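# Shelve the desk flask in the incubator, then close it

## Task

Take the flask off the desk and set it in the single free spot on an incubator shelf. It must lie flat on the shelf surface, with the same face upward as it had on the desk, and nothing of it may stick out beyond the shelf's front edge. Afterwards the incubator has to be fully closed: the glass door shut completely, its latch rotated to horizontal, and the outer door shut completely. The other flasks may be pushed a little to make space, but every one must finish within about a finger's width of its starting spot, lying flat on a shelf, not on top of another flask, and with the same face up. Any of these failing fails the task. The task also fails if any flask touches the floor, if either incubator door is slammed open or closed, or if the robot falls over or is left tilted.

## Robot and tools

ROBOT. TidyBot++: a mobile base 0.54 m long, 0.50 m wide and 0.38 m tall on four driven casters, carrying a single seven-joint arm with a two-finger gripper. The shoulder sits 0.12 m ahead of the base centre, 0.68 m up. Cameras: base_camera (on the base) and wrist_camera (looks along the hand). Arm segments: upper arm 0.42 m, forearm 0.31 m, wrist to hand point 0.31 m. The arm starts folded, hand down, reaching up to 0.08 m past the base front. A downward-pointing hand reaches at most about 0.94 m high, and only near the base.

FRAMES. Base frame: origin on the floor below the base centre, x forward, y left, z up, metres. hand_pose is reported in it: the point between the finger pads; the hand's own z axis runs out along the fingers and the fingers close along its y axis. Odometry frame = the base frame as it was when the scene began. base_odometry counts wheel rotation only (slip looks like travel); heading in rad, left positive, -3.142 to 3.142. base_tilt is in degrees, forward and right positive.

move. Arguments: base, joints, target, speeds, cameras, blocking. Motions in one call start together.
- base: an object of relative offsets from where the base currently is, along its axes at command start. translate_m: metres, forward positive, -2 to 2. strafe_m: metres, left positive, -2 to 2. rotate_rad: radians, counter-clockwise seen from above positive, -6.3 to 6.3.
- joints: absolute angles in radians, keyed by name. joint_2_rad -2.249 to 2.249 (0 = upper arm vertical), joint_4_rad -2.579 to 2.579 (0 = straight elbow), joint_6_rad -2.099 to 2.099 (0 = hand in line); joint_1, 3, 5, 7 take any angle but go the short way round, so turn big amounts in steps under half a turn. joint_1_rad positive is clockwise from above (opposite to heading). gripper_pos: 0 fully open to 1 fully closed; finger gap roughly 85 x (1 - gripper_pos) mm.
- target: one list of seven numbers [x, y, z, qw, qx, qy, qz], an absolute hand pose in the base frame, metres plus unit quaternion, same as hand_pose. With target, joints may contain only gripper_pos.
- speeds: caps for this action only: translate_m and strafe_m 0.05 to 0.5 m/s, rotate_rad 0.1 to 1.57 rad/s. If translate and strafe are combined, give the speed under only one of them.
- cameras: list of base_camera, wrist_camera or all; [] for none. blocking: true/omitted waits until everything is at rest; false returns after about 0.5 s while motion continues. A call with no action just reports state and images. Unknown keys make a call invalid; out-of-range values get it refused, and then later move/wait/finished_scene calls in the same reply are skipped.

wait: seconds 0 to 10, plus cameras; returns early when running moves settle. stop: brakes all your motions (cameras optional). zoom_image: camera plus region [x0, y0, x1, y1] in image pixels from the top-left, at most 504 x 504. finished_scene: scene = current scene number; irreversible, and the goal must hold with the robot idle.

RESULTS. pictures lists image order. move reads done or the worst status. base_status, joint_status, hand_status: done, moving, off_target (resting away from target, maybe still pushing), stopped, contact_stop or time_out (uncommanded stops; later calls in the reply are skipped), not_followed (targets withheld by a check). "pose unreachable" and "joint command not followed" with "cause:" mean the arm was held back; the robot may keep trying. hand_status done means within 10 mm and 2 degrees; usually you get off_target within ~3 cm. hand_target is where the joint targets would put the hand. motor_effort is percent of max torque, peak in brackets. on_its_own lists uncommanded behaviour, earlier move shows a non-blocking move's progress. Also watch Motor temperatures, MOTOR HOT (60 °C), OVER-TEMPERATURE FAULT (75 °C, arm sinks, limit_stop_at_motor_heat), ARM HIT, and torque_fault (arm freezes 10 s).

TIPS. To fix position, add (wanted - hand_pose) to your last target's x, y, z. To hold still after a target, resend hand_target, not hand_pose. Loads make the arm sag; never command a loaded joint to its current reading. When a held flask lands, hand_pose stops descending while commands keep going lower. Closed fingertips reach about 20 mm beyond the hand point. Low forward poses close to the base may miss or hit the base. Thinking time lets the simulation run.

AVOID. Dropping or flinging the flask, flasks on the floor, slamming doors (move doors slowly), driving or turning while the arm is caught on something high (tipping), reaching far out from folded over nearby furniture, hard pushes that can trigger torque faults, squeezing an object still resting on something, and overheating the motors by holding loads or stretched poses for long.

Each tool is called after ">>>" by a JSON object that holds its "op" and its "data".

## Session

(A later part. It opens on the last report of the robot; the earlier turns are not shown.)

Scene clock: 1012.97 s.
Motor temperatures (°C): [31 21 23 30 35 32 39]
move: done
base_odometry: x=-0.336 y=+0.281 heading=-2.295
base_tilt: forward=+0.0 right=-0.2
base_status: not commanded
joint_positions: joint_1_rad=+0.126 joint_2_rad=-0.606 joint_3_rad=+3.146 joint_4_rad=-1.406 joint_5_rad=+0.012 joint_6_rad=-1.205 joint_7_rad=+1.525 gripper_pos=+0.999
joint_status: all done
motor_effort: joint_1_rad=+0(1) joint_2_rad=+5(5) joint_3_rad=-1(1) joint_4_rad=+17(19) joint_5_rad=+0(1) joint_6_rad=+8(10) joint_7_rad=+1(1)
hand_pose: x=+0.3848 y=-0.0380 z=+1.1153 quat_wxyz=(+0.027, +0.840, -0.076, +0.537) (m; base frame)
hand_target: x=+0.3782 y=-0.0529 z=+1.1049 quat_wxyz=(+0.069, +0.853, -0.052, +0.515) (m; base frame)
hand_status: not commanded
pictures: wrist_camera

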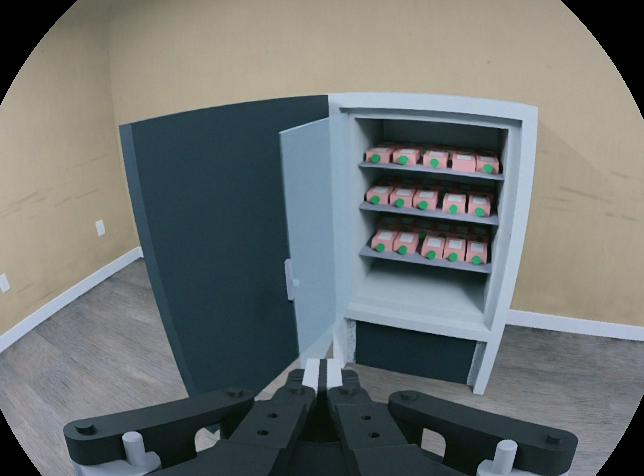

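>>> {"op": "move", "data": {"base": {"rotate_rad": -0.525}, "joints": {"joint_1_rad": 0.0}, "cameras": []}}

>>> {"op": "move", "data": {"base": {"strafe_m": 0.62}, "joints": {"joint_2_rad": -0.3, "joint_4_rad": -2.0, "joint_6_rad": -0.1}, "cameras": ["wrist_camera"]}}

Scene clock: 1098.97 s.
Motor temperatures (°C): [31 21 23 30 35 32 39]
move: done
base_odometry: x=-0.336 y=+0.281 heading=-2.819
base_tilt: forward=+0.0 right=-0.3
base_status: done
joint_positions: joint_1_rad=+0.012 joint_2_rad=-0.606 joint_3_rad=+3.146 joint_4_rad=-1.406 joint_5_rad=+0.012 joint_6_rad=-1.205 joint_7_rad=+1.525 gripper_pos=+0.999
joint_status: all done
motor_effort: joint_1_rad=+0(2) joint_2_rad=+4(5) joint_3_rad=+0(1) joint_4_rad=+17(18) joint_5_rad=+1(1) joint_6_rad=+8(9) joint_7_rad=+1(1)
hand_pose: x=+0.3874 y=-0.0076 z=+1.1153 quat_wxyz=(-0.003, +0.843, -0.028, +0.538) (m; base frame)
hand_target: x=+0.3828 y=-0.0202 z=+1.1049 quat_wxyz=(+0.037, +0.854, +0.002, +0.518) (m; base frame)
hand_status: not commanded
pictures: none
No camera images: "cameras" was empty.

Scene clock: 1101.50 s.
Motor temperatures (°C): [31 21 23 30 35 32 39]
move: done
base_odometry: x=-0.139 y=-0.307 heading=-2.820
base_tilt: forward=+0.1 right=-0.3
base_status: done
joint_positions: joint_1_rad=+0.010 joint_2_rad=-0.309 joint_3_rad=+3.146 joint_4_rad=-1.990 joint_5_rad=+0.012 joint_6_rad=-0.145 joint_7_rad=+1.525 gripper_pos=+0.999
joint_status: all done
motor_effort: joint_1_rad=+0(2) joint_2_rad=-10(12) joint_3_rad=-1(3) joint_4_rad=+22(23) joint_5_rad=+0(1) joint_6_rad=+9(10) joint_7_rad=+1(1)
hand_pose: x=+0.6047 y=-0.0066 z=+0.9694 quat_wxyz=(-0.006, +0.791, -0.020, +0.611) (m; base frame)
hand_target: x=+0.6096 y=-0.0052 z=+0.9726 quat_wxyz=(+0.031, +0.783, +0.029, +0.621) (m; base frame)
hand_status: not commanded
pictures: wrist_camera

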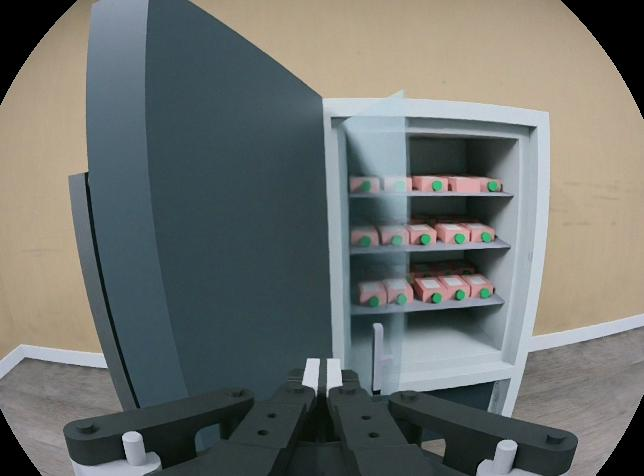

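>>> {"op": "move", "data": {"joints": {"joint_2_rad": 0.0, "joint_4_rad": -2.06, "joint_6_rad": 0.45}, "cameras": ["wrist_camera"]}}

>>> {"op": "move", "data": {"base": {"translate_m": 0.2}, "speeds": {"translate_m": 0.2}, "cameras": ["wrist_camera"]}}

Scene clock: 1112.20 s.
Motor temperatures (°C): [31 21 23 30 35 32 39]
move: done
base_odometry: x=-0.139 y=-0.307 heading=-2.820
base_tilt: forward=+0.1 right=-0.4
base_status: not commanded
joint_positions: joint_1_rad=+0.010 joint_2_rad=+0.000 joint_3_rad=+3.146 joint_4_rad=-2.051 joint_5_rad=+0.012 joint_6_rad=+0.404 joint_7_rad=+1.525 gripper_pos=+0.999
joint_status: all done
motor_effort: joint_1_rad=+0(1) joint_2_rad=-20(22) joint_3_rad=-1(2) joint_4_rad=+20(23) joint_5_rad=+0(1) joint_6_rad=+9(10) joint_7_rad=+1(1)
hand_pose: x=+0.7083 y=-0.0058 z=+0.9337 quat_wxyz=(-0.008, +0.733, -0.016, +0.680) (m; base frame)
hand_target: x=+0.7076 y=+0.0045 z=+0.9424 quat_wxyz=(+0.022, +0.720, +0.036, +0.692) (m; base frame)
hand_status: not commanded
pictures: wrist_camera

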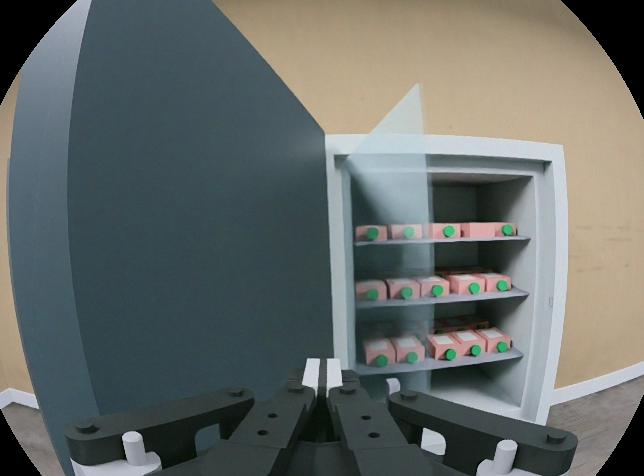

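Scene clock: 1113.93 s.
Motor temperatures (°C): [31 21 23 30 35 32 39]
move: done
base_odometry: x=-0.329 y=-0.370 heading=-2.819
base_tilt: forward=+0.0 right=-0.4
base_status: done
joint_positions: joint_1_rad=+0.010 joint_2_rad=+0.003 joint_3_rad=+3.146 joint_4_rad=-2.052 joint_5_rad=+0.012 joint_6_rad=+0.408 joint_7_rad=+1.525 gripper_pos=+0.999
joint_status: not commanded
motor_effort: joint_1_rad=-1(1) joint_2_rad=-20(23) joint_3_rad=-1(2) joint_4_rad=+20(21) joint_5_rad=+0(1) joint_6_rad=+9(9) joint_7_rad=+1(1)
hand_pose: x=+0.7089 y=-0.0058 z=+0.9327 quat_wxyz=(-0.009, +0.733, -0.016, +0.680) (m; base frame)
hand_target: x=+0.7076 y=+0.0045 z=+0.9424 quat_wxyz=(+0.022, +0.720, +0.036, +0.692) (m; base frame)
hand_status: not commanded
pictures: wrist_camera

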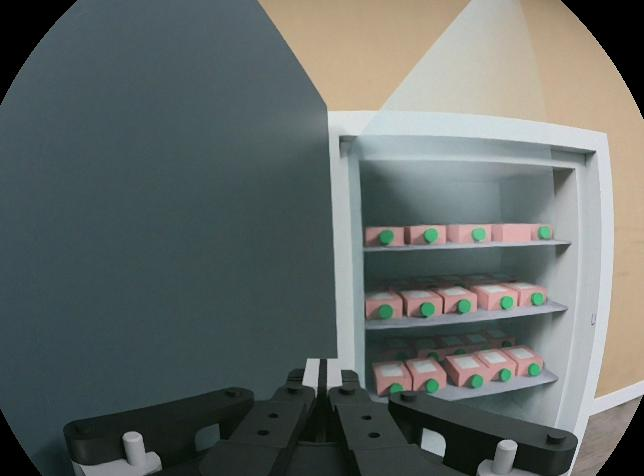

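>>> {"op": "move", "data": {"base": {"translate_m": 0.05}, "cameras": []}}

>>> {"op": "move", "data": {"base": {"strafe_m": -0.12}, "speeds": {"strafe_m": 0.08}, "cameras": ["wrist_camera"]}}

Scene clock: 1122.50 s.
Motor temperatures (°C): [31 21 23 30 35 32 39]
move: done
base_odometry: x=-0.376 y=-0.386 heading=-2.819
base_tilt: forward=+0.1 right=-0.3
base_status: done
joint_positions: joint_1_rad=+0.010 joint_2_rad=+0.008 joint_3_rad=+3.146 joint_4_rad=-2.052 joint_5_rad=+0.012 joint_6_rad=+0.409 joint_7_rad=+1.525 gripper_pos=+0.999
joint_status: not commanded
motor_effort: joint_1_rad=+0(2) joint_2_rad=-20(23) joint_3_rad=+0(1) joint_4_rad=+20(21) joint_5_rad=+0(1) joint_6_rad=+9(10) joint_7_rad=+0(1)
hand_pose: x=+0.7102 y=-0.0058 z=+0.9295 quat_wxyz=(-0.008, +0.735, -0.016, +0.678) (m; base frame)
hand_target: x=+0.7076 y=+0.0045 z=+0.9424 quat_wxyz=(+0.022, +0.720, +0.036, +0.692) (m; base frame)
hand_status: not commanded
pictures: none
No camera images: "cameras" was empty.

Scene clock: 1124.50 s.
Motor temperatures (°C): [31 21 23 30 35 32 39]
move: done
base_odometry: x=-0.415 y=-0.272 heading=-2.819
base_tilt: forward=+0.0 right=-0.3
base_status: done
joint_positions: joint_1_rad=+0.004 joint_2_rad=+0.008 joint_3_rad=+3.146 joint_4_rad=-2.052 joint_5_rad=+0.012 joint_6_rad=+0.409 joint_7_rad=+1.526 gripper_pos=+0.999
joint_status: not commanded
motor_effort: joint_1_rad=+0(2) joint_2_rad=-20(21) joint_3_rad=+0(3) joint_4_rad=+20(21) joint_5_rad=+0(1) joint_6_rad=+9(9) joint_7_rad=+0(1)
hand_pose: x=+0.7102 y=-0.0023 z=+0.9295 quat_wxyz=(-0.010, +0.735, -0.014, +0.678) (m; base frame)
hand_target: x=+0.7076 y=+0.0045 z=+0.9424 quat_wxyz=(+0.022, +0.720, +0.036, +0.692) (m; base frame)
hand_status: not commanded
pictures: wrist_camera

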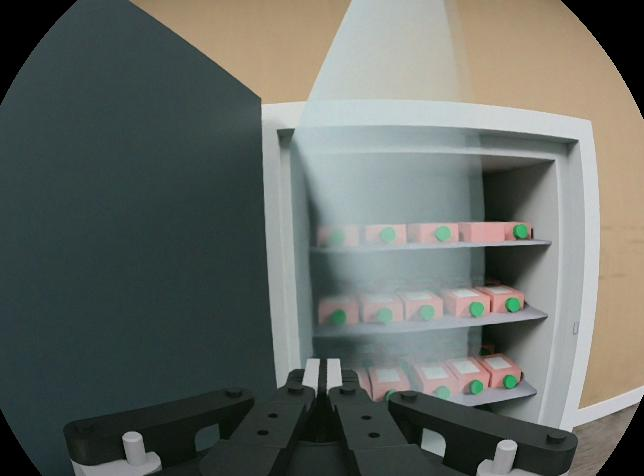

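>>> {"op": "move", "data": {"base": {"strafe_m": -0.12, "translate_m": 0.03}, "speeds": {"strafe_m": 0.08}, "cameras": ["wrist_camera"]}}

Scene clock: 1133.50 s.
Motor temperatures (°C): [31 21 23 30 35 32 39]
move: done
base_odometry: x=-0.481 y=-0.168 heading=-2.819
base_tilt: forward=+0.1 right=-0.3
base_status: done
joint_positions: joint_1_rad=+0.002 joint_2_rad=+0.008 joint_3_rad=+3.146 joint_4_rad=-2.053 joint_5_rad=+0.012 joint_6_rad=+0.409 joint_7_rad=+1.526 gripper_pos=+0.999
joint_status: not commanded
motor_effort: joint_1_rad=+0(3) joint_2_rad=-21(22) joint_3_rad=-1(3) joint_4_rad=+20(21) joint_5_rad=+0(1) joint_6_rad=+9(9) joint_7_rad=+0(1)
hand_pose: x=+0.7101 y=-0.0010 z=+0.9296 quat_wxyz=(-0.011, +0.735, -0.013, +0.678) (m; base frame)
hand_target: x=+0.7076 y=+0.0045 z=+0.9424 quat_wxyz=(+0.022, +0.720, +0.036, +0.692) (m; base frame)
hand_status: not commanded
pictures: wrist_camera

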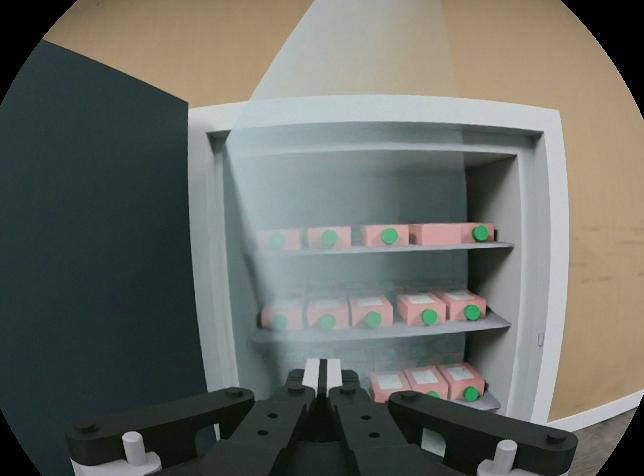

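>>> {"op": "move", "data": {"base": {"strafe_m": -0.12, "translate_m": 0.06}, "speeds": {"strafe_m": 0.08}, "cameras": ["wrist_camera"]}}

>>> {"op": "move", "data": {"base": {"strafe_m": -0.1, "translate_m": 0.07}, "speeds": {"strafe_m": 0.08}, "cameras": ["wrist_camera"]}}

Scene clock: 1143.53 s.
Motor temperatures (°C): [31 21 23 30 35 32 39]
move: done
base_odometry: x=-0.576 y=-0.073 heading=-2.819
base_tilt: forward=+0.0 right=-0.3
base_status: done
joint_positions: joint_1_rad=+0.001 joint_2_rad=+0.008 joint_3_rad=+3.146 joint_4_rad=-2.053 joint_5_rad=+0.012 joint_6_rad=+0.410 joint_7_rad=+1.526 gripper_pos=+0.999
joint_status: not commanded
motor_effort: joint_1_rad=+0(3) joint_2_rad=-20(22) joint_3_rad=-1(3) joint_4_rad=+20(22) joint_5_rad=+0(1) joint_6_rad=+9(9) joint_7_rad=+0(1)
hand_pose: x=+0.7100 y=-0.0006 z=+0.9297 quat_wxyz=(-0.011, +0.735, -0.013, +0.678) (m; base frame)
hand_target: x=+0.7076 y=+0.0045 z=+0.9424 quat_wxyz=(+0.022, +0.720, +0.036, +0.692) (m; base frame)
hand_status: not commanded
pictures: wrist_camera

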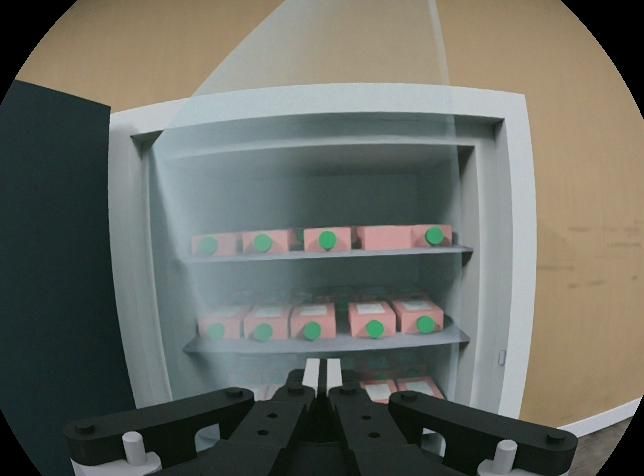

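Scene clock: 1145.57 s.
Motor temperatures (°C): [31 21 23 30 35 32 39]
move: done
base_odometry: x=-0.674 y=+0.000 heading=-2.819
base_tilt: forward=+0.1 right=-0.3
base_status: done
joint_positions: joint_1_rad=+0.000 joint_2_rad=+0.007 joint_3_rad=+3.146 joint_4_rad=-2.053 joint_5_rad=+0.013 joint_6_rad=+0.410 joint_7_rad=+1.526 gripper_pos=+0.999
joint_status: not commanded
motor_effort: joint_1_rad=-1(3) joint_2_rad=-20(22) joint_3_rad=+0(3) joint_4_rad=+20(21) joint_5_rad=+0(1) joint_6_rad=+9(9) joint_7_rad=+1(1)
hand_pose: x=+0.7098 y=+0.0000 z=+0.9299 quat_wxyz=(-0.011, +0.735, -0.012, +0.678) (m; base frame)
hand_target: x=+0.7076 y=+0.0045 z=+0.9424 quat_wxyz=(+0.022, +0.720, +0.036, +0.692) (m; base frame)
hand_status: not commanded
pictures: wrist_camera

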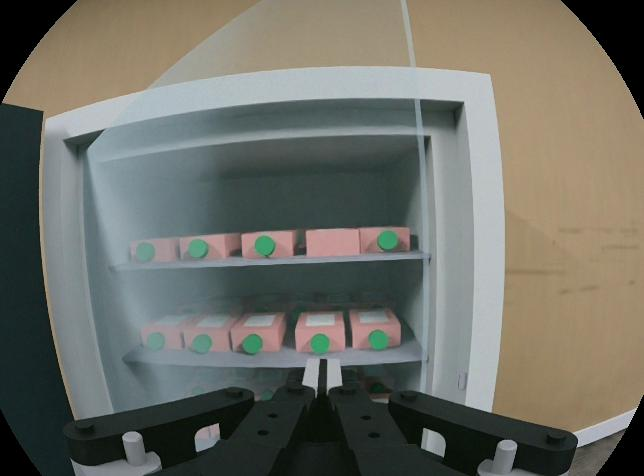

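>>> {"op": "move", "data": {"base": {"strafe_m": -0.075, "translate_m": 0.085}, "speeds": {"strafe_m": 0.06}, "cameras": []}}

>>> {"op": "move", "data": {"base": {"strafe_m": -0.03, "translate_m": 0.07}, "speeds": {"translate_m": 0.06}, "cameras": ["wrist_camera"]}}

Scene clock: 1156.07 s.
Motor temperatures (°C): [31 21 23 30 35 32 39]
move: done
base_odometry: x=-0.778 y=+0.044 heading=-2.820
base_tilt: forward=+0.1 right=-0.3
base_status: done
joint_positions: joint_1_rad=+0.000 joint_2_rad=+0.007 joint_3_rad=+3.146 joint_4_rad=-2.054 joint_5_rad=+0.013 joint_6_rad=+0.410 joint_7_rad=+1.526 gripper_pos=+0.999
joint_status: not commanded
motor_effort: joint_1_rad=+0(2) joint_2_rad=-20(23) joint_3_rad=-1(3) joint_4_rad=+20(22) joint_5_rad=+0(1) joint_6_rad=+9(9) joint_7_rad=+0(1)
hand_pose: x=+0.7096 y=+0.0003 z=+0.9300 quat_wxyz=(-0.012, +0.735, -0.012, +0.678) (m; base frame)
hand_target: x=+0.7076 y=+0.0045 z=+0.9424 quat_wxyz=(+0.022, +0.720, +0.036, +0.692) (m; base frame)
hand_status: not commanded
pictures: none
No camera images: "cameras" was empty.

Scene clock: 1157.83 s.
Motor temperatures (°C): [31 21 23 30 35 32 39]
move: done
base_odometry: x=-0.854 y=+0.051 heading=-2.820
base_tilt: forward=+0.0 right=-0.4
base_status: done
joint_positions: joint_1_rad=+0.000 joint_2_rad=+0.006 joint_3_rad=+3.146 joint_4_rad=-2.054 joint_5_rad=+0.013 joint_6_rad=+0.411 joint_7_rad=+1.526 gripper_pos=+0.999
joint_status: not commanded
motor_effort: joint_1_rad=+0(1) joint_2_rad=-20(23) joint_3_rad=-1(2) joint_4_rad=+20(22) joint_5_rad=+0(1) joint_6_rad=+9(9) joint_7_rad=+0(1)
hand_pose: x=+0.7094 y=+0.0003 z=+0.9300 quat_wxyz=(-0.012, +0.734, -0.012, +0.678) (m; base frame)
hand_target: x=+0.7076 y=+0.0045 z=+0.9424 quat_wxyz=(+0.022, +0.720, +0.036, +0.692) (m; base frame)
hand_status: not commanded
pictures: wrist_camera

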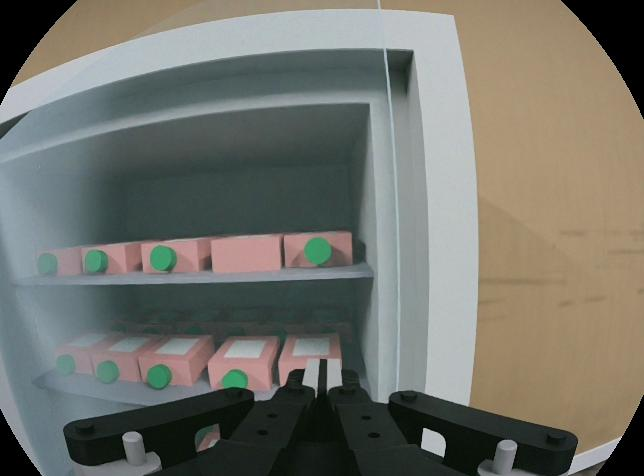

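>>> {"op": "move", "data": {"base": {"strafe_m": -0.02, "translate_m": 0.06}, "speeds": {"translate_m": 0.05}, "cameras": []}}

>>> {"op": "move", "data": {"base": {"translate_m": 0.05}, "speeds": {"translate_m": 0.05}, "cameras": ["wrist_camera"]}}

Scene clock: 1165.60 s.
Motor temperatures (°C): [31 21 23 30 35 32 39]
move: done
base_odometry: x=-0.918 y=+0.051 heading=-2.820
base_tilt: forward=+0.0 right=-0.3
base_status: done
joint_positions: joint_1_rad=+0.000 joint_2_rad=+0.006 joint_3_rad=+3.146 joint_4_rad=-2.055 joint_5_rad=+0.013 joint_6_rad=+0.411 joint_7_rad=+1.526 gripper_pos=+0.999
joint_status: not commanded
motor_effort: joint_1_rad=+0(2) joint_2_rad=-20(23) joint_3_rad=-1(1) joint_4_rad=+20(22) joint_5_rad=+0(1) joint_6_rad=+9(10) joint_7_rad=+0(1)
hand_pose: x=+0.7093 y=+0.0003 z=+0.9300 quat_wxyz=(-0.012, +0.734, -0.012, +0.679) (m; base frame)
hand_target: x=+0.7076 y=+0.0045 z=+0.9424 quat_wxyz=(+0.022, +0.720, +0.036, +0.692) (m; base frame)
hand_status: not commanded
pictures: none
No camera images: "cameras" was empty.

Scene clock: 1167.07 s.
Motor temperatures (°C): [31 21 23 30 35 32 39]
move: done
base_odometry: x=-0.965 y=+0.035 heading=-2.820
base_tilt: forward=+0.0 right=-0.3
base_status: done
joint_positions: joint_1_rad=+0.000 joint_2_rad=+0.006 joint_3_rad=+3.146 joint_4_rad=-2.055 joint_5_rad=+0.013 joint_6_rad=+0.411 joint_7_rad=+1.526 gripper_pos=+0.999
joint_status: not commanded
motor_effort: joint_1_rad=+0(1) joint_2_rad=-20(23) joint_3_rad=-1(2) joint_4_rad=+21(21) joint_5_rad=+0(1) joint_6_rad=+9(9) joint_7_rad=+1(1)
hand_pose: x=+0.7091 y=+0.0003 z=+0.9299 quat_wxyz=(-0.012, +0.734, -0.012, +0.678) (m; base frame)
hand_target: x=+0.7076 y=+0.0045 z=+0.9424 quat_wxyz=(+0.022, +0.720, +0.036, +0.692) (m; base frame)
hand_status: not commanded
pictures: wrist_camera

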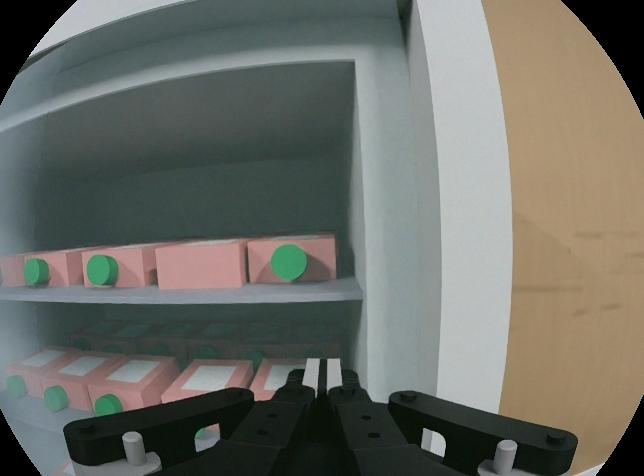

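>>> {"op": "move", "data": {"base": {"translate_m": 0.04}, "speeds": {"translate_m": 0.05}, "cameras": []}}

>>> {"op": "move", "data": {"base": {"translate_m": 0.03}, "speeds": {"translate_m": 0.05}, "cameras": ["wrist_camera"]}}

Scene clock: 1174.53 s.
Motor temperatures (°C): [31 21 23 30 35 32 39]
move: done
base_odometry: x=-1.004 y=+0.023 heading=-2.820
base_tilt: forward=+0.0 right=-0.3
base_status: done
joint_positions: joint_1_rad=+0.000 joint_2_rad=+0.006 joint_3_rad=+3.146 joint_4_rad=-2.056 joint_5_rad=+0.013 joint_6_rad=+0.412 joint_7_rad=+1.526 gripper_pos=+0.999
joint_status: not commanded
motor_effort: joint_1_rad=-1(1) joint_2_rad=-20(23) joint_3_rad=-1(2) joint_4_rad=+20(22) joint_5_rad=+0(1) joint_6_rad=+9(10) joint_7_rad=+0(1)
hand_pose: x=+0.7090 y=+0.0003 z=+0.9298 quat_wxyz=(-0.012, +0.734, -0.012, +0.678) (m; base frame)
hand_target: x=+0.7076 y=+0.0045 z=+0.9424 quat_wxyz=(+0.022, +0.720, +0.036, +0.692) (m; base frame)
hand_status: not commanded
pictures: none
No camera images: "cameras" was empty.

Scene clock: 1175.60 s.
Motor temperatures (°C): [31 21 23 30 35 32 39]
move: done
base_odometry: x=-1.032 y=+0.013 heading=-2.821
base_tilt: forward=+0.1 right=-0.3
base_status: done
joint_positions: joint_1_rad=+0.000 joint_2_rad=+0.005 joint_3_rad=+3.146 joint_4_rad=-2.056 joint_5_rad=+0.013 joint_6_rad=+0.412 joint_7_rad=+1.526 gripper_pos=+0.999
joint_status: not commanded
motor_effort: joint_1_rad=-1(1) joint_2_rad=-20(23) joint_3_rad=-1(2) joint_4_rad=+20(22) joint_5_rad=+0(1) joint_6_rad=+9(9) joint_7_rad=+0(1)
hand_pose: x=+0.7089 y=+0.0003 z=+0.9298 quat_wxyz=(-0.012, +0.734, -0.012, +0.679) (m; base frame)
hand_target: x=+0.7076 y=+0.0045 z=+0.9424 quat_wxyz=(+0.022, +0.720, +0.036, +0.692) (m; base frame)
hand_status: not commanded
pictures: wrist_camera

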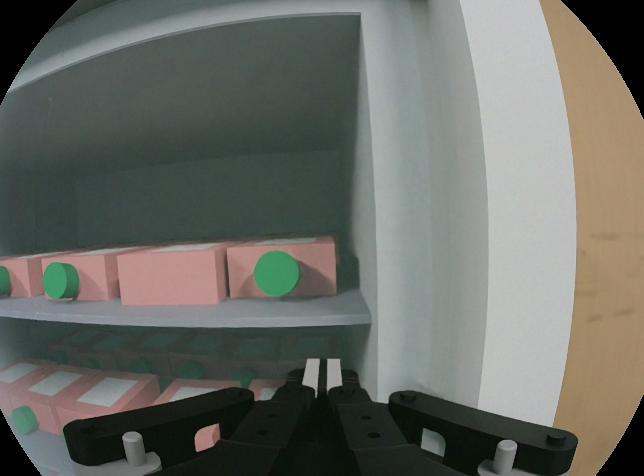

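>>> {"op": "move", "data": {"base": {"translate_m": 0.03}, "speeds": {"translate_m": 0.05}, "cameras": []}}

>>> {"op": "move", "data": {"base": {"translate_m": 0.025}, "speeds": {"translate_m": 0.05}, "cameras": ["wrist_camera"]}}

Scene clock: 1183.63 s.
Motor temperatures (°C): [31 21 23 30 35 32 39]
move: done
base_odometry: x=-1.061 y=+0.004 heading=-2.821
base_tilt: forward=+0.1 right=-0.4
base_status: done
joint_positions: joint_1_rad=+0.000 joint_2_rad=+0.005 joint_3_rad=+3.146 joint_4_rad=-2.057 joint_5_rad=+0.013 joint_6_rad=+0.412 joint_7_rad=+1.526 gripper_pos=+0.999
joint_status: not commanded
motor_effort: joint_1_rad=-1(1) joint_2_rad=-20(24) joint_3_rad=-1(2) joint_4_rad=+20(21) joint_5_rad=+1(1) joint_6_rad=+9(10) joint_7_rad=+1(1)
hand_pose: x=+0.7088 y=+0.0003 z=+0.9295 quat_wxyz=(-0.012, +0.735, -0.012, +0.678) (m; base frame)
hand_target: x=+0.7076 y=+0.0045 z=+0.9424 quat_wxyz=(+0.022, +0.720, +0.036, +0.692) (m; base frame)
hand_status: not commanded
pictures: none
No camera images: "cameras" was empty.

Scene clock: 1184.67 s.
Motor temperatures (°C): [31 21 23 30 35 32 39]
move: done
base_odometry: x=-1.084 y=-0.004 heading=-2.821
base_tilt: forward=+0.0 right=-0.4
base_status: done
joint_positions: joint_1_rad=+0.000 joint_2_rad=-0.048 joint_3_rad=+3.146 joint_4_rad=-2.110 joint_5_rad=+0.013 joint_6_rad=+0.412 joint_7_rad=+1.526 gripper_pos=+0.999
joint_status: not commanded
motor_effort: joint_1_rad=+1(2) joint_2_rad=-10(20) joint_3_rad=+1(2) joint_4_rad=+28(32) joint_5_rad=+0(1) joint_6_rad=+12(13) joint_7_rad=+0(1)
hand_pose: x=+0.6865 y=+0.0003 z=+0.9294 quat_wxyz=(-0.012, +0.734, -0.012, +0.679) (m; base frame)
hand_target: x=+0.7076 y=+0.0045 z=+0.9424 quat_wxyz=(+0.022, +0.720, +0.036, +0.692) (m; base frame)
hand_status: not commanded
pictures: wrist_camera

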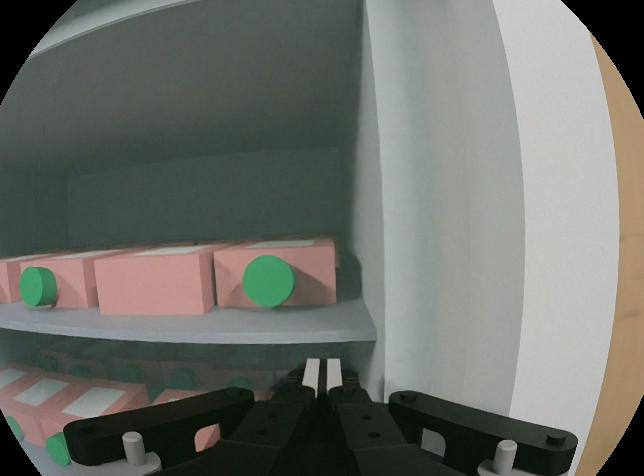

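>>> {"op": "move", "data": {"base": {"translate_m": -0.3, "strafe_m": -0.03}, "speeds": {"translate_m": 0.15}, "cameras": []}}

>>> {"op": "move", "data": {"joints": {"joint_2_rad": -0.1, "joint_4_rad": -1.9, "joint_6_rad": -0.1}, "cameras": ["wrist_camera"]}}

Scene clock: 1195.57 s.
Motor temperatures (°C): [31 21 23 30 35 32 39]
move: done
base_odometry: x=-0.809 y=+0.120 heading=-2.821
base_tilt: forward=+0.1 right=-0.3
base_status: done
joint_positions: joint_1_rad=+0.000 joint_2_rad=+0.004 joint_3_rad=+3.146 joint_4_rad=-2.068 joint_5_rad=+0.013 joint_6_rad=+0.418 joint_7_rad=+1.526 gripper_pos=+0.999
joint_status: not commanded
motor_effort: joint_1_rad=+0(2) joint_2_rad=-20(23) joint_3_rad=-1(2) joint_4_rad=+20(26) joint_5_rad=+0(1) joint_6_rad=+9(10) joint_7_rad=+0(1)
hand_pose: x=+0.7067 y=+0.0002 z=+0.9260 quat_wxyz=(-0.012, +0.736, -0.012, +0.677) (m; base frame)
hand_target: x=+0.7076 y=+0.0045 z=+0.9424 quat_wxyz=(+0.022, +0.720, +0.036, +0.692) (m; base frame)
hand_status: not commanded
pictures: none
No camera images: "cameras" was empty.

Scene clock: 1197.03 s.
Motor temperatures (°C): [31 21 23 30 35 32 39]
move: done
base_odometry: x=-0.809 y=+0.120 heading=-2.821
base_tilt: forward=+0.0 right=-0.3
base_status: not commanded
joint_positions: joint_1_rad=+0.000 joint_2_rad=-0.087 joint_3_rad=+3.146 joint_4_rad=-1.918 joint_5_rad=+0.013 joint_6_rad=-0.044 joint_7_rad=+1.526 gripper_pos=+0.999
joint_status: all done
motor_effort: joint_1_rad=-1(2) joint_2_rad=-18(22) joint_3_rad=-1(2) joint_4_rad=+21(22) joint_5_rad=+0(1) joint_6_rad=+9(10) joint_7_rad=+1(1)
hand_pose: x=+0.6834 y=-0.0015 z=+0.9272 quat_wxyz=(-0.008, +0.806, -0.015, +0.592) (m; base frame)
hand_target: x=+0.6778 y=-0.0054 z=+0.9285 quat_wxyz=(+0.030, +0.813, +0.031, +0.581) (m; base frame)
hand_status: not commanded
pictures: wrist_camera

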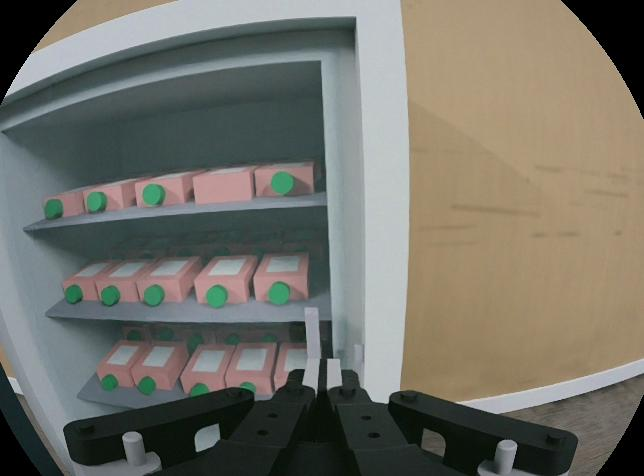

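>>> {"op": "move", "data": {"base": {"strafe_m": 0.17}, "speeds": {"strafe_m": 0.2}, "joints": {"joint_6_rad": -0.4}, "cameras": ["wrist_camera"]}}

>>> {"op": "zoom_image", "data": {"camera": "wrist_camera", "region": [380, 180, 540, 340]}}

Scene clock: 1203.97 s.
Motor temperatures (°C): [31 21 23 30 35 32 39]
move: done
base_odometry: x=-0.755 y=-0.042 heading=-2.821
base_tilt: forward=+0.1 right=-0.3
base_status: done
joint_positions: joint_1_rad=+0.000 joint_2_rad=-0.088 joint_3_rad=+3.146 joint_4_rad=-1.910 joint_5_rad=+0.013 joint_6_rad=-0.355 joint_7_rad=+1.526 gripper_pos=+0.999
joint_status: all done
motor_effort: joint_1_rad=+0(2) joint_2_rad=-17(19) joint_3_rad=+0(3) joint_4_rad=+20(23) joint_5_rad=+0(1) joint_6_rad=+8(9) joint_7_rad=+1(1)
hand_pose: x=+0.6422 y=-0.0026 z=+0.8454 quat_wxyz=(-0.005, +0.886, -0.018, +0.464) (m; base frame)
hand_target: x=+0.6349 y=-0.0104 z=+0.8460 quat_wxyz=(+0.031, +0.891, +0.028, +0.453) (m; base frame)
hand_status: not commanded
pictures: wrist_camera

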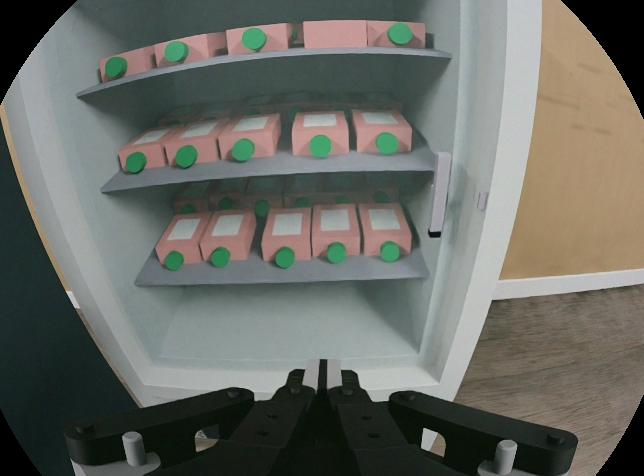

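Scaled by 3.150.

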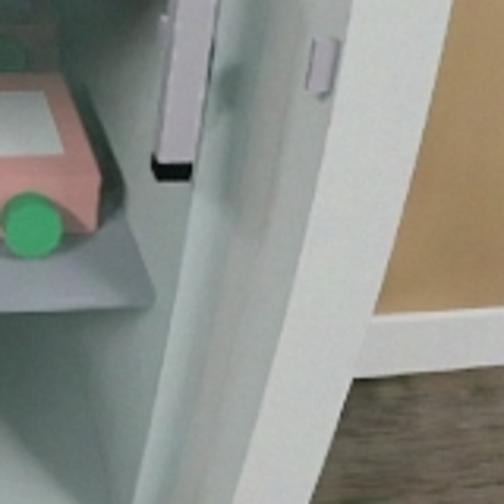

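>>> {"op": "move", "data": {"base": {"strafe_m": -0.11}, "joints": {"joint_2_rad": 0.405, "joint_4_rad": -1.91, "joint_6_rad": 0.6, "joint_7_rad": 0.07}, "cameras": ["wrist_camera"]}}

Scene clock: 1245.33 s.
Motor temperatures (°C): [31 21 23 30 35 32 39]
move: done
base_odometry: x=-0.790 y=+0.063 heading=-2.821
base_tilt: forward=+0.0 right=-0.3
base_status: done
joint_positions: joint_1_rad=+0.002 joint_2_rad=+0.406 joint_3_rad=+3.147 joint_4_rad=-1.910 joint_5_rad=+0.013 joint_6_rad=+0.554 joint_7_rad=+0.148 gripper_pos=+0.999
joint_status: all done
motor_effort: joint_1_rad=+0(2) joint_2_rad=-33(34) joint_3_rad=-1(3) joint_4_rad=+18(21) joint_5_rad=+0(1) joint_6_rad=+9(9) joint_7_rad=+1(1)
hand_pose: x=+0.8218 y=-0.0011 z=+0.7960 quat_wxyz=(-0.413, +0.587, -0.500, +0.484) (m; base frame)
hand_target: x=+0.8240 y=+0.0069 z=+0.8105 quat_wxyz=(-0.441, +0.572, -0.495, +0.483) (m; base frame)
hand_status: not commanded
pictures: wrist_camera

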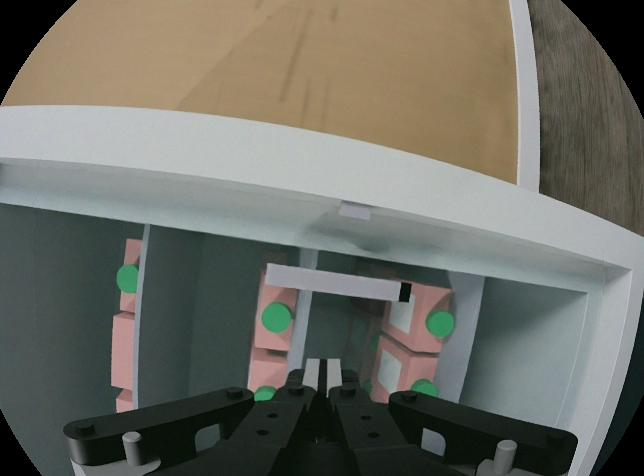

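>>> {"op": "move", "data": {"joints": {"joint_4_rad": -1.885}, "cameras": []}}

>>> {"op": "move", "data": {"base": {"translate_m": 0.135}, "speeds": {"translate_m": 0.08}, "cameras": ["wrist_camera"]}}

Scene clock: 1259.97 s.
Motor temperatures (°C): [31 21 23 30 35 32 39]
move: done
base_odometry: x=-0.790 y=+0.063 heading=-2.821
base_tilt: forward=+0.0 right=-0.4
base_status: not commanded
joint_positions: joint_1_rad=+0.002 joint_2_rad=+0.406 joint_3_rad=+3.147 joint_4_rad=-1.896 joint_5_rad=+0.013 joint_6_rad=+0.559 joint_7_rad=+0.145 gripper_pos=+0.999
joint_status: all done
motor_effort: joint_1_rad=+0(1) joint_2_rad=-32(33) joint_3_rad=-1(2) joint_4_rad=+18(20) joint_5_rad=+0(1) joint_6_rad=+9(9) joint_7_rad=+1(1)
hand_pose: x=+0.8259 y=-0.0010 z=+0.8050 quat_wxyz=(-0.418, +0.582, -0.497, +0.489) (m; base frame)
hand_target: x=+0.8303 y=+0.0069 z=+0.8241 quat_wxyz=(-0.447, +0.566, -0.489, +0.490) (m; base frame)
hand_status: not commanded
pictures: none
No camera images: "cameras" was empty.

Scene clock: 1262.17 s.
Motor temperatures (°C): [31 21 23 30 35 32 39]
move: done
base_odometry: x=-0.918 y=+0.020 heading=-2.821
base_tilt: forward=+0.1 right=-0.3
base_status: done
joint_positions: joint_1_rad=+0.002 joint_2_rad=+0.407 joint_3_rad=+3.147 joint_4_rad=-1.896 joint_5_rad=+0.013 joint_6_rad=+0.559 joint_7_rad=+0.145 gripper_pos=+0.999
joint_status: not commanded
motor_effort: joint_1_rad=+0(1) joint_2_rad=-33(35) joint_3_rad=-2(2) joint_4_rad=+18(19) joint_5_rad=+0(1) joint_6_rad=+9(9) joint_7_rad=+1(1)
hand_pose: x=+0.8262 y=-0.0010 z=+0.8043 quat_wxyz=(-0.418, +0.582, -0.497, +0.489) (m; base frame)
hand_target: x=+0.8303 y=+0.0069 z=+0.8241 quat_wxyz=(-0.447, +0.566, -0.489, +0.490) (m; base frame)
hand_status: not commanded
pictures: wrist_camera

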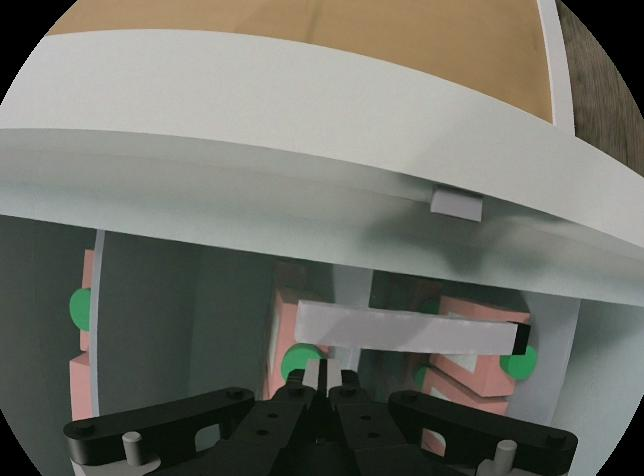

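>>> {"op": "move", "data": {"base": {"strafe_m": 0.012}, "cameras": []}}

>>> {"op": "move", "data": {"base": {"translate_m": 0.02}, "speeds": {"translate_m": 0.05}, "cameras": ["wrist_camera"]}}

>>> {"op": "move", "data": {"base": {"strafe_m": -0.035}, "speeds": {"strafe_m": 0.05}, "cameras": ["wrist_camera"]}}

Scene clock: 1275.57 s.
Motor temperatures (°C): [31 22 23 30 35 32 39]
move: done
base_odometry: x=-0.915 y=+0.009 heading=-2.821
base_tilt: forward=+0.1 right=-0.3
base_status: done
joint_positions: joint_1_rad=-0.002 joint_2_rad=+0.407 joint_3_rad=+3.147 joint_4_rad=-1.896 joint_5_rad=+0.013 joint_6_rad=+0.559 joint_7_rad=+0.145 gripper_pos=+0.999
joint_status: not commanded
motor_effort: joint_1_rad=-1(4) joint_2_rad=-32(33) joint_3_rad=-1(3) joint_4_rad=+18(18) joint_5_rad=+1(1) joint_6_rad=+9(9) joint_7_rad=+1(1)
hand_pose: x=+0.8262 y=+0.0017 z=+0.8044 quat_wxyz=(-0.419, +0.583, -0.496, +0.488) (m; base frame)
hand_target: x=+0.8303 y=+0.0069 z=+0.8241 quat_wxyz=(-0.447, +0.566, -0.489, +0.490) (m; base frame)
hand_status: not commanded
pictures: none
No camera images: "cameras" was empty.

Scene clock: 1276.43 s.
Motor temperatures (°C): [31 22 23 30 35 32 39]
move: done
base_odometry: x=-0.934 y=+0.002 heading=-2.821
base_tilt: forward=+0.0 right=-0.4
base_status: done
joint_positions: joint_1_rad=-0.002 joint_2_rad=+0.408 joint_3_rad=+3.147 joint_4_rad=-1.896 joint_5_rad=+0.013 joint_6_rad=+0.560 joint_7_rad=+0.145 gripper_pos=+0.999
joint_status: not commanded
motor_effort: joint_1_rad=+0(1) joint_2_rad=-33(36) joint_3_rad=-1(2) joint_4_rad=+18(19) joint_5_rad=+1(1) joint_6_rad=+9(9) joint_7_rad=+1(1)
hand_pose: x=+0.8262 y=+0.0018 z=+0.8043 quat_wxyz=(-0.419, +0.583, -0.496, +0.488) (m; base frame)
hand_target: x=+0.8303 y=+0.0069 z=+0.8241 quat_wxyz=(-0.447, +0.566, -0.489, +0.490) (m; base frame)
hand_status: not commanded
pictures: wrist_camera

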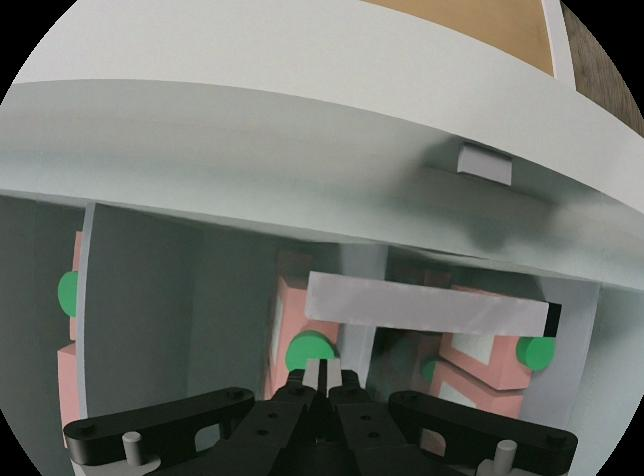

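Scene clock: 1277.67 s.
Motor temperatures (°C): [31 22 23 30 35 32 39]
move: done
base_odometry: x=-0.945 y=+0.035 heading=-2.821
base_tilt: forward=+0.0 right=-0.3
base_status: done
joint_positions: joint_1_rad=-0.015 joint_2_rad=+0.408 joint_3_rad=+3.143 joint_4_rad=-1.896 joint_5_rad=+0.014 joint_6_rad=+0.560 joint_7_rad=+0.145 gripper_pos=+0.999
joint_status: not commanded
motor_effort: joint_1_rad=+3(5) joint_2_rad=-33(33) joint_3_rad=+1(5) joint_4_rad=+18(19) joint_5_rad=+0(2) joint_6_rad=+9(10) joint_7_rad=+0(1)
hand_pose: x=+0.8261 y=+0.0136 z=+0.8044 quat_wxyz=(-0.424, +0.587, -0.491, +0.484) (m; base frame)
hand_target: x=+0.8303 y=+0.0069 z=+0.8241 quat_wxyz=(-0.447, +0.566, -0.489, +0.490) (m; base frame)
hand_status: not commanded
pictures: wrist_camera

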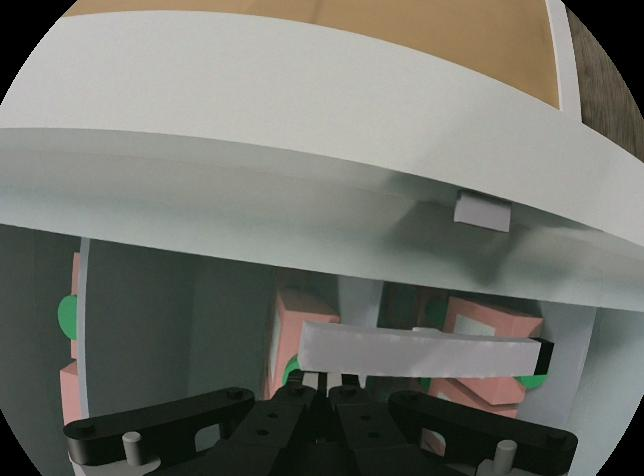

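>>> {"op": "move", "data": {"base": {"strafe_m": -0.025}, "speeds": {"strafe_m": 0.05}, "cameras": ["wrist_camera"]}}

Scene clock: 1287.07 s.
Motor temperatures (°C): [31 22 23 30 35 32 39]
move: done
base_odometry: x=-0.953 y=+0.059 heading=-2.820
base_tilt: forward=+0.1 right=-0.3
base_status: done
joint_positions: joint_1_rad=-0.035 joint_2_rad=+0.408 joint_3_rad=+3.128 joint_4_rad=-1.896 joint_5_rad=+0.017 joint_6_rad=+0.560 joint_7_rad=+0.144 gripper_pos=+0.999
joint_status: not commanded
motor_effort: joint_1_rad=+5(8) joint_2_rad=-34(35) joint_3_rad=+4(7) joint_4_rad=+19(19) joint_5_rad=-2(3) joint_6_rad=+10(10) joint_7_rad=+1(1)
hand_pose: x=+0.8251 y=+0.0372 z=+0.8044 quat_wxyz=(-0.433, +0.595, -0.482, +0.476) (m; base frame)
hand_target: x=+0.8303 y=+0.0069 z=+0.8241 quat_wxyz=(-0.447, +0.566, -0.489, +0.490) (m; base frame)
hand_status: not commanded
pictures: wrist_camera

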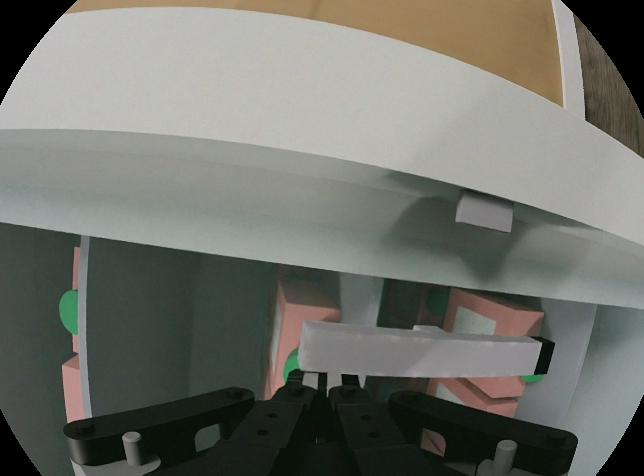

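>>> {"op": "move", "data": {"base": {"strafe_m": 0.05}, "speeds": {"strafe_m": 0.08}, "cameras": []}}

>>> {"op": "move", "data": {"base": {"translate_m": -0.06}, "speeds": {"translate_m": 0.1}, "cameras": []}}

>>> {"op": "move", "data": {"base": {"strafe_m": -0.057}, "cameras": ["wrist_camera"]}}

Scene clock: 1300.67 s.
Motor temperatures (°C): [31 22 23 30 35 32 39]
move: done
base_odometry: x=-0.937 y=+0.012 heading=-2.821
base_tilt: forward=+0.0 right=-0.3
base_status: done
joint_positions: joint_1_rad=-0.006 joint_2_rad=+0.408 joint_3_rad=+3.136 joint_4_rad=-1.896 joint_5_rad=+0.017 joint_6_rad=+0.561 joint_7_rad=+0.144 gripper_pos=+0.999
joint_status: not commanded
motor_effort: joint_1_rad=+0(4) joint_2_rad=-33(35) joint_3_rad=-2(3) joint_4_rad=+18(19) joint_5_rad=+0(2) joint_6_rad=+9(10) joint_7_rad=+0(1)
hand_pose: x=+0.8261 y=+0.0116 z=+0.8046 quat_wxyz=(-0.424, +0.586, -0.492, +0.485) (m; base frame)
hand_target: x=+0.8303 y=+0.0069 z=+0.8241 quat_wxyz=(-0.447, +0.566, -0.489, +0.490) (m; base frame)
hand_status: not commanded
pictures: none
No camera images: "cameras" was empty.

Scene clock: 1301.83 s.
Motor temperatures (°C): [31 22 23 30 35 32 39]
move: done
base_odometry: x=-0.880 y=+0.031 heading=-2.820
base_tilt: forward=+0.0 right=-0.3
base_status: done
joint_positions: joint_1_rad=-0.006 joint_2_rad=+0.409 joint_3_rad=+3.136 joint_4_rad=-1.895 joint_5_rad=+0.017 joint_6_rad=+0.561 joint_7_rad=+0.144 gripper_pos=+0.999
joint_status: not commanded
motor_effort: joint_1_rad=-1(2) joint_2_rad=-32(35) joint_3_rad=-1(3) joint_4_rad=+18(19) joint_5_rad=+0(1) joint_6_rad=+9(9) joint_7_rad=+1(1)
hand_pose: x=+0.8263 y=+0.0115 z=+0.8041 quat_wxyz=(-0.423, +0.586, -0.492, +0.485) (m; base frame)
hand_target: x=+0.8303 y=+0.0069 z=+0.8241 quat_wxyz=(-0.447, +0.566, -0.489, +0.490) (m; base frame)
hand_status: not commanded
pictures: none
No camera images: "cameras" was empty.

Scene clock: 1302.97 s.
Motor temperatures (°C): [31 22 23 30 35 32 39]
move: done
base_odometry: x=-0.898 y=+0.085 heading=-2.821
base_tilt: forward=+0.0 right=-0.3
base_status: done
joint_positions: joint_1_rad=+0.003 joint_2_rad=+0.409 joint_3_rad=+3.142 joint_4_rad=-1.895 joint_5_rad=+0.017 joint_6_rad=+0.561 joint_7_rad=+0.144 gripper_pos=+0.999
joint_status: not commanded
motor_effort: joint_1_rad=+0(3) joint_2_rad=-33(33) joint_3_rad=-1(4) joint_4_rad=+18(19) joint_5_rad=+0(1) joint_6_rad=+9(9) joint_7_rad=+1(1)
hand_pose: x=+0.8265 y=+0.0014 z=+0.8042 quat_wxyz=(-0.419, +0.583, -0.495, +0.488) (m; base frame)
hand_target: x=+0.8303 y=+0.0069 z=+0.8241 quat_wxyz=(-0.447, +0.566, -0.489, +0.490) (m; base frame)
hand_status: not commanded
pictures: wrist_camera

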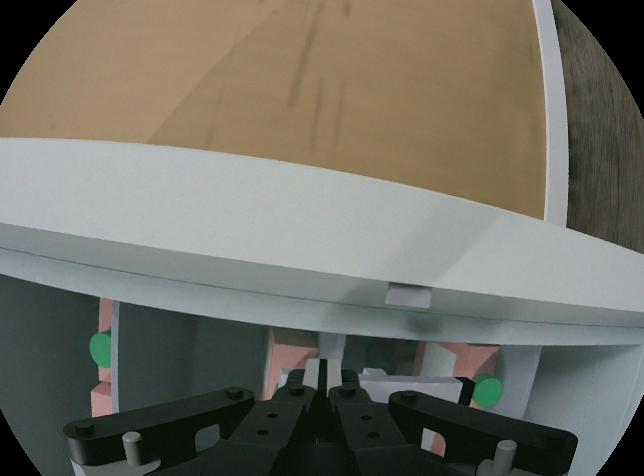

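>>> {"op": "move", "data": {"base": {"strafe_m": -0.012}, "cameras": []}}

>>> {"op": "move", "data": {"base": {"translate_m": 0.06}, "speeds": {"translate_m": 0.05}, "cameras": ["wrist_camera"]}}

Scene clock: 1315.07 s.
Motor temperatures (°C): [31 22 23 30 35 32 39]
move: done
base_odometry: x=-0.902 y=+0.097 heading=-2.821
base_tilt: forward=+0.1 right=-0.4
base_status: done
joint_positions: joint_1_rad=+0.004 joint_2_rad=+0.409 joint_3_rad=+3.143 joint_4_rad=-1.895 joint_5_rad=+0.017 joint_6_rad=+0.561 joint_7_rad=+0.144 gripper_pos=+0.999
joint_status: not commanded
motor_effort: joint_1_rad=+0(3) joint_2_rad=-32(33) joint_3_rad=-1(3) joint_4_rad=+18(19) joint_5_rad=+0(1) joint_6_rad=+9(9) joint_7_rad=+1(1)
hand_pose: x=+0.8265 y=+0.0000 z=+0.8042 quat_wxyz=(-0.419, +0.583, -0.496, +0.489) (m; base frame)
hand_target: x=+0.8303 y=+0.0069 z=+0.8241 quat_wxyz=(-0.447, +0.566, -0.489, +0.490) (m; base frame)
hand_status: not commanded
pictures: none
No camera images: "cameras" was empty.

Scene clock: 1316.73 s.
Motor temperatures (°C): [31 22 23 30 35 32 39]
move: done
base_odometry: x=-0.959 y=+0.078 heading=-2.821
base_tilt: forward=+0.0 right=-0.3
base_status: done
joint_positions: joint_1_rad=+0.004 joint_2_rad=+0.409 joint_3_rad=+3.143 joint_4_rad=-1.895 joint_5_rad=+0.017 joint_6_rad=+0.562 joint_7_rad=+0.144 gripper_pos=+0.999
joint_status: not commanded
motor_effort: joint_1_rad=-1(1) joint_2_rad=-33(35) joint_3_rad=-2(2) joint_4_rad=+18(19) joint_5_rad=+0(1) joint_6_rad=+9(9) joint_7_rad=+1(1)
hand_pose: x=+0.8266 y=+0.0000 z=+0.8041 quat_wxyz=(-0.419, +0.583, -0.496, +0.489) (m; base frame)
hand_target: x=+0.8303 y=+0.0069 z=+0.8241 quat_wxyz=(-0.447, +0.566, -0.489, +0.490) (m; base frame)
hand_status: not commanded
pictures: wrist_camera

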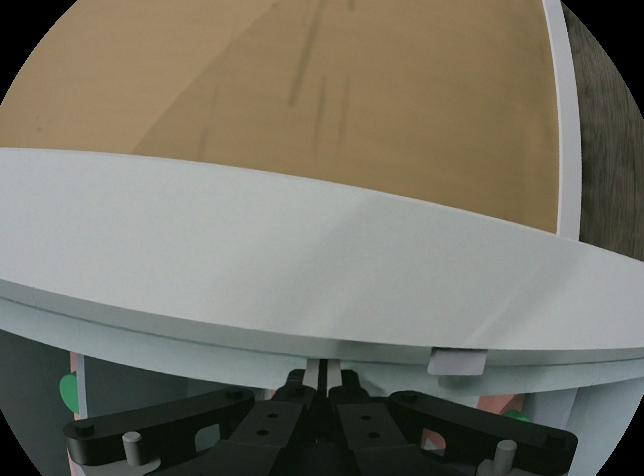

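>>> {"op": "move", "data": {"base": {"strafe_m": 0.045}, "speeds": {"strafe_m": 0.05}, "cameras": ["wrist_camera"]}}

>>> {"op": "move", "data": {"base": {"strafe_m": 0.025}, "speeds": {"strafe_m": 0.05}, "cameras": ["wrist_camera"]}}

Scene clock: 1322.83 s.
Motor temperatures (°C): [31 22 23 30 35 32 39]
move: done
base_odometry: x=-0.945 y=+0.035 heading=-2.821
base_tilt: forward=+0.0 right=-0.4
base_status: done
joint_positions: joint_1_rad=+0.004 joint_2_rad=+0.409 joint_3_rad=+3.143 joint_4_rad=-1.895 joint_5_rad=+0.017 joint_6_rad=+0.562 joint_7_rad=+0.144 gripper_pos=+0.999
joint_status: not commanded
motor_effort: joint_1_rad=+0(3) joint_2_rad=-32(33) joint_3_rad=-1(3) joint_4_rad=+18(18) joint_5_rad=+0(1) joint_6_rad=+9(9) joint_7_rad=+1(1)
hand_pose: x=+0.8266 y=+0.0005 z=+0.8042 quat_wxyz=(-0.419, +0.583, -0.496, +0.489) (m; base frame)
hand_target: x=+0.8303 y=+0.0069 z=+0.8241 quat_wxyz=(-0.447, +0.566, -0.489, +0.490) (m; base frame)
hand_status: not commanded
pictures: wrist_camera

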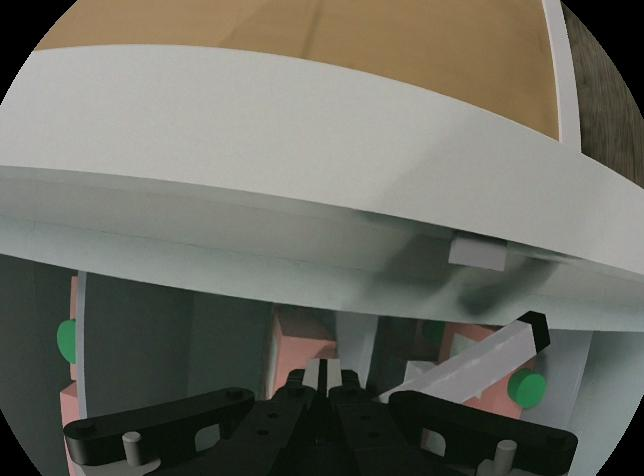

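Scene clock: 1323.80 s.
Motor temperatures (°C): [31 22 23 30 35 32 39]
move: done
base_odometry: x=-0.937 y=+0.011 heading=-2.821
base_tilt: forward=+0.1 right=-0.3
base_status: done
joint_positions: joint_1_rad=+0.004 joint_2_rad=+0.409 joint_3_rad=+3.144 joint_4_rad=-1.895 joint_5_rad=+0.017 joint_6_rad=+0.562 joint_7_rad=+0.144 gripper_pos=+0.999
joint_status: not commanded
motor_effort: joint_1_rad=+1(4) joint_2_rad=-32(33) joint_3_rad=-1(4) joint_4_rad=+18(18) joint_5_rad=+0(1) joint_6_rad=+9(9) joint_7_rad=+0(1)
hand_pose: x=+0.8266 y=-0.0002 z=+0.8042 quat_wxyz=(-0.419, +0.583, -0.496, +0.489) (m; base frame)
hand_target: x=+0.8303 y=+0.0069 z=+0.8241 quat_wxyz=(-0.447, +0.566, -0.489, +0.490) (m; base frame)
hand_status: not commanded
pictures: wrist_camera

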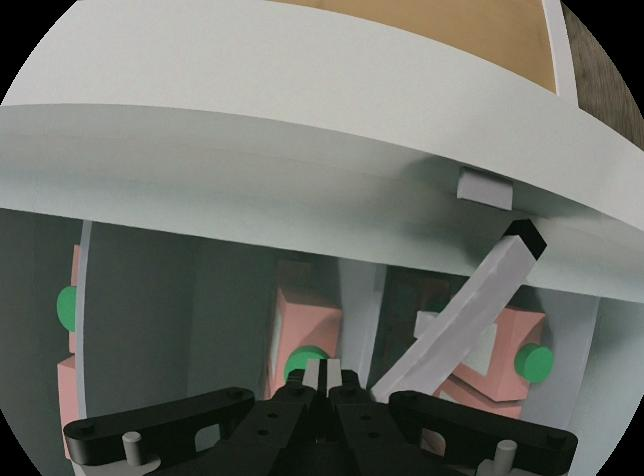

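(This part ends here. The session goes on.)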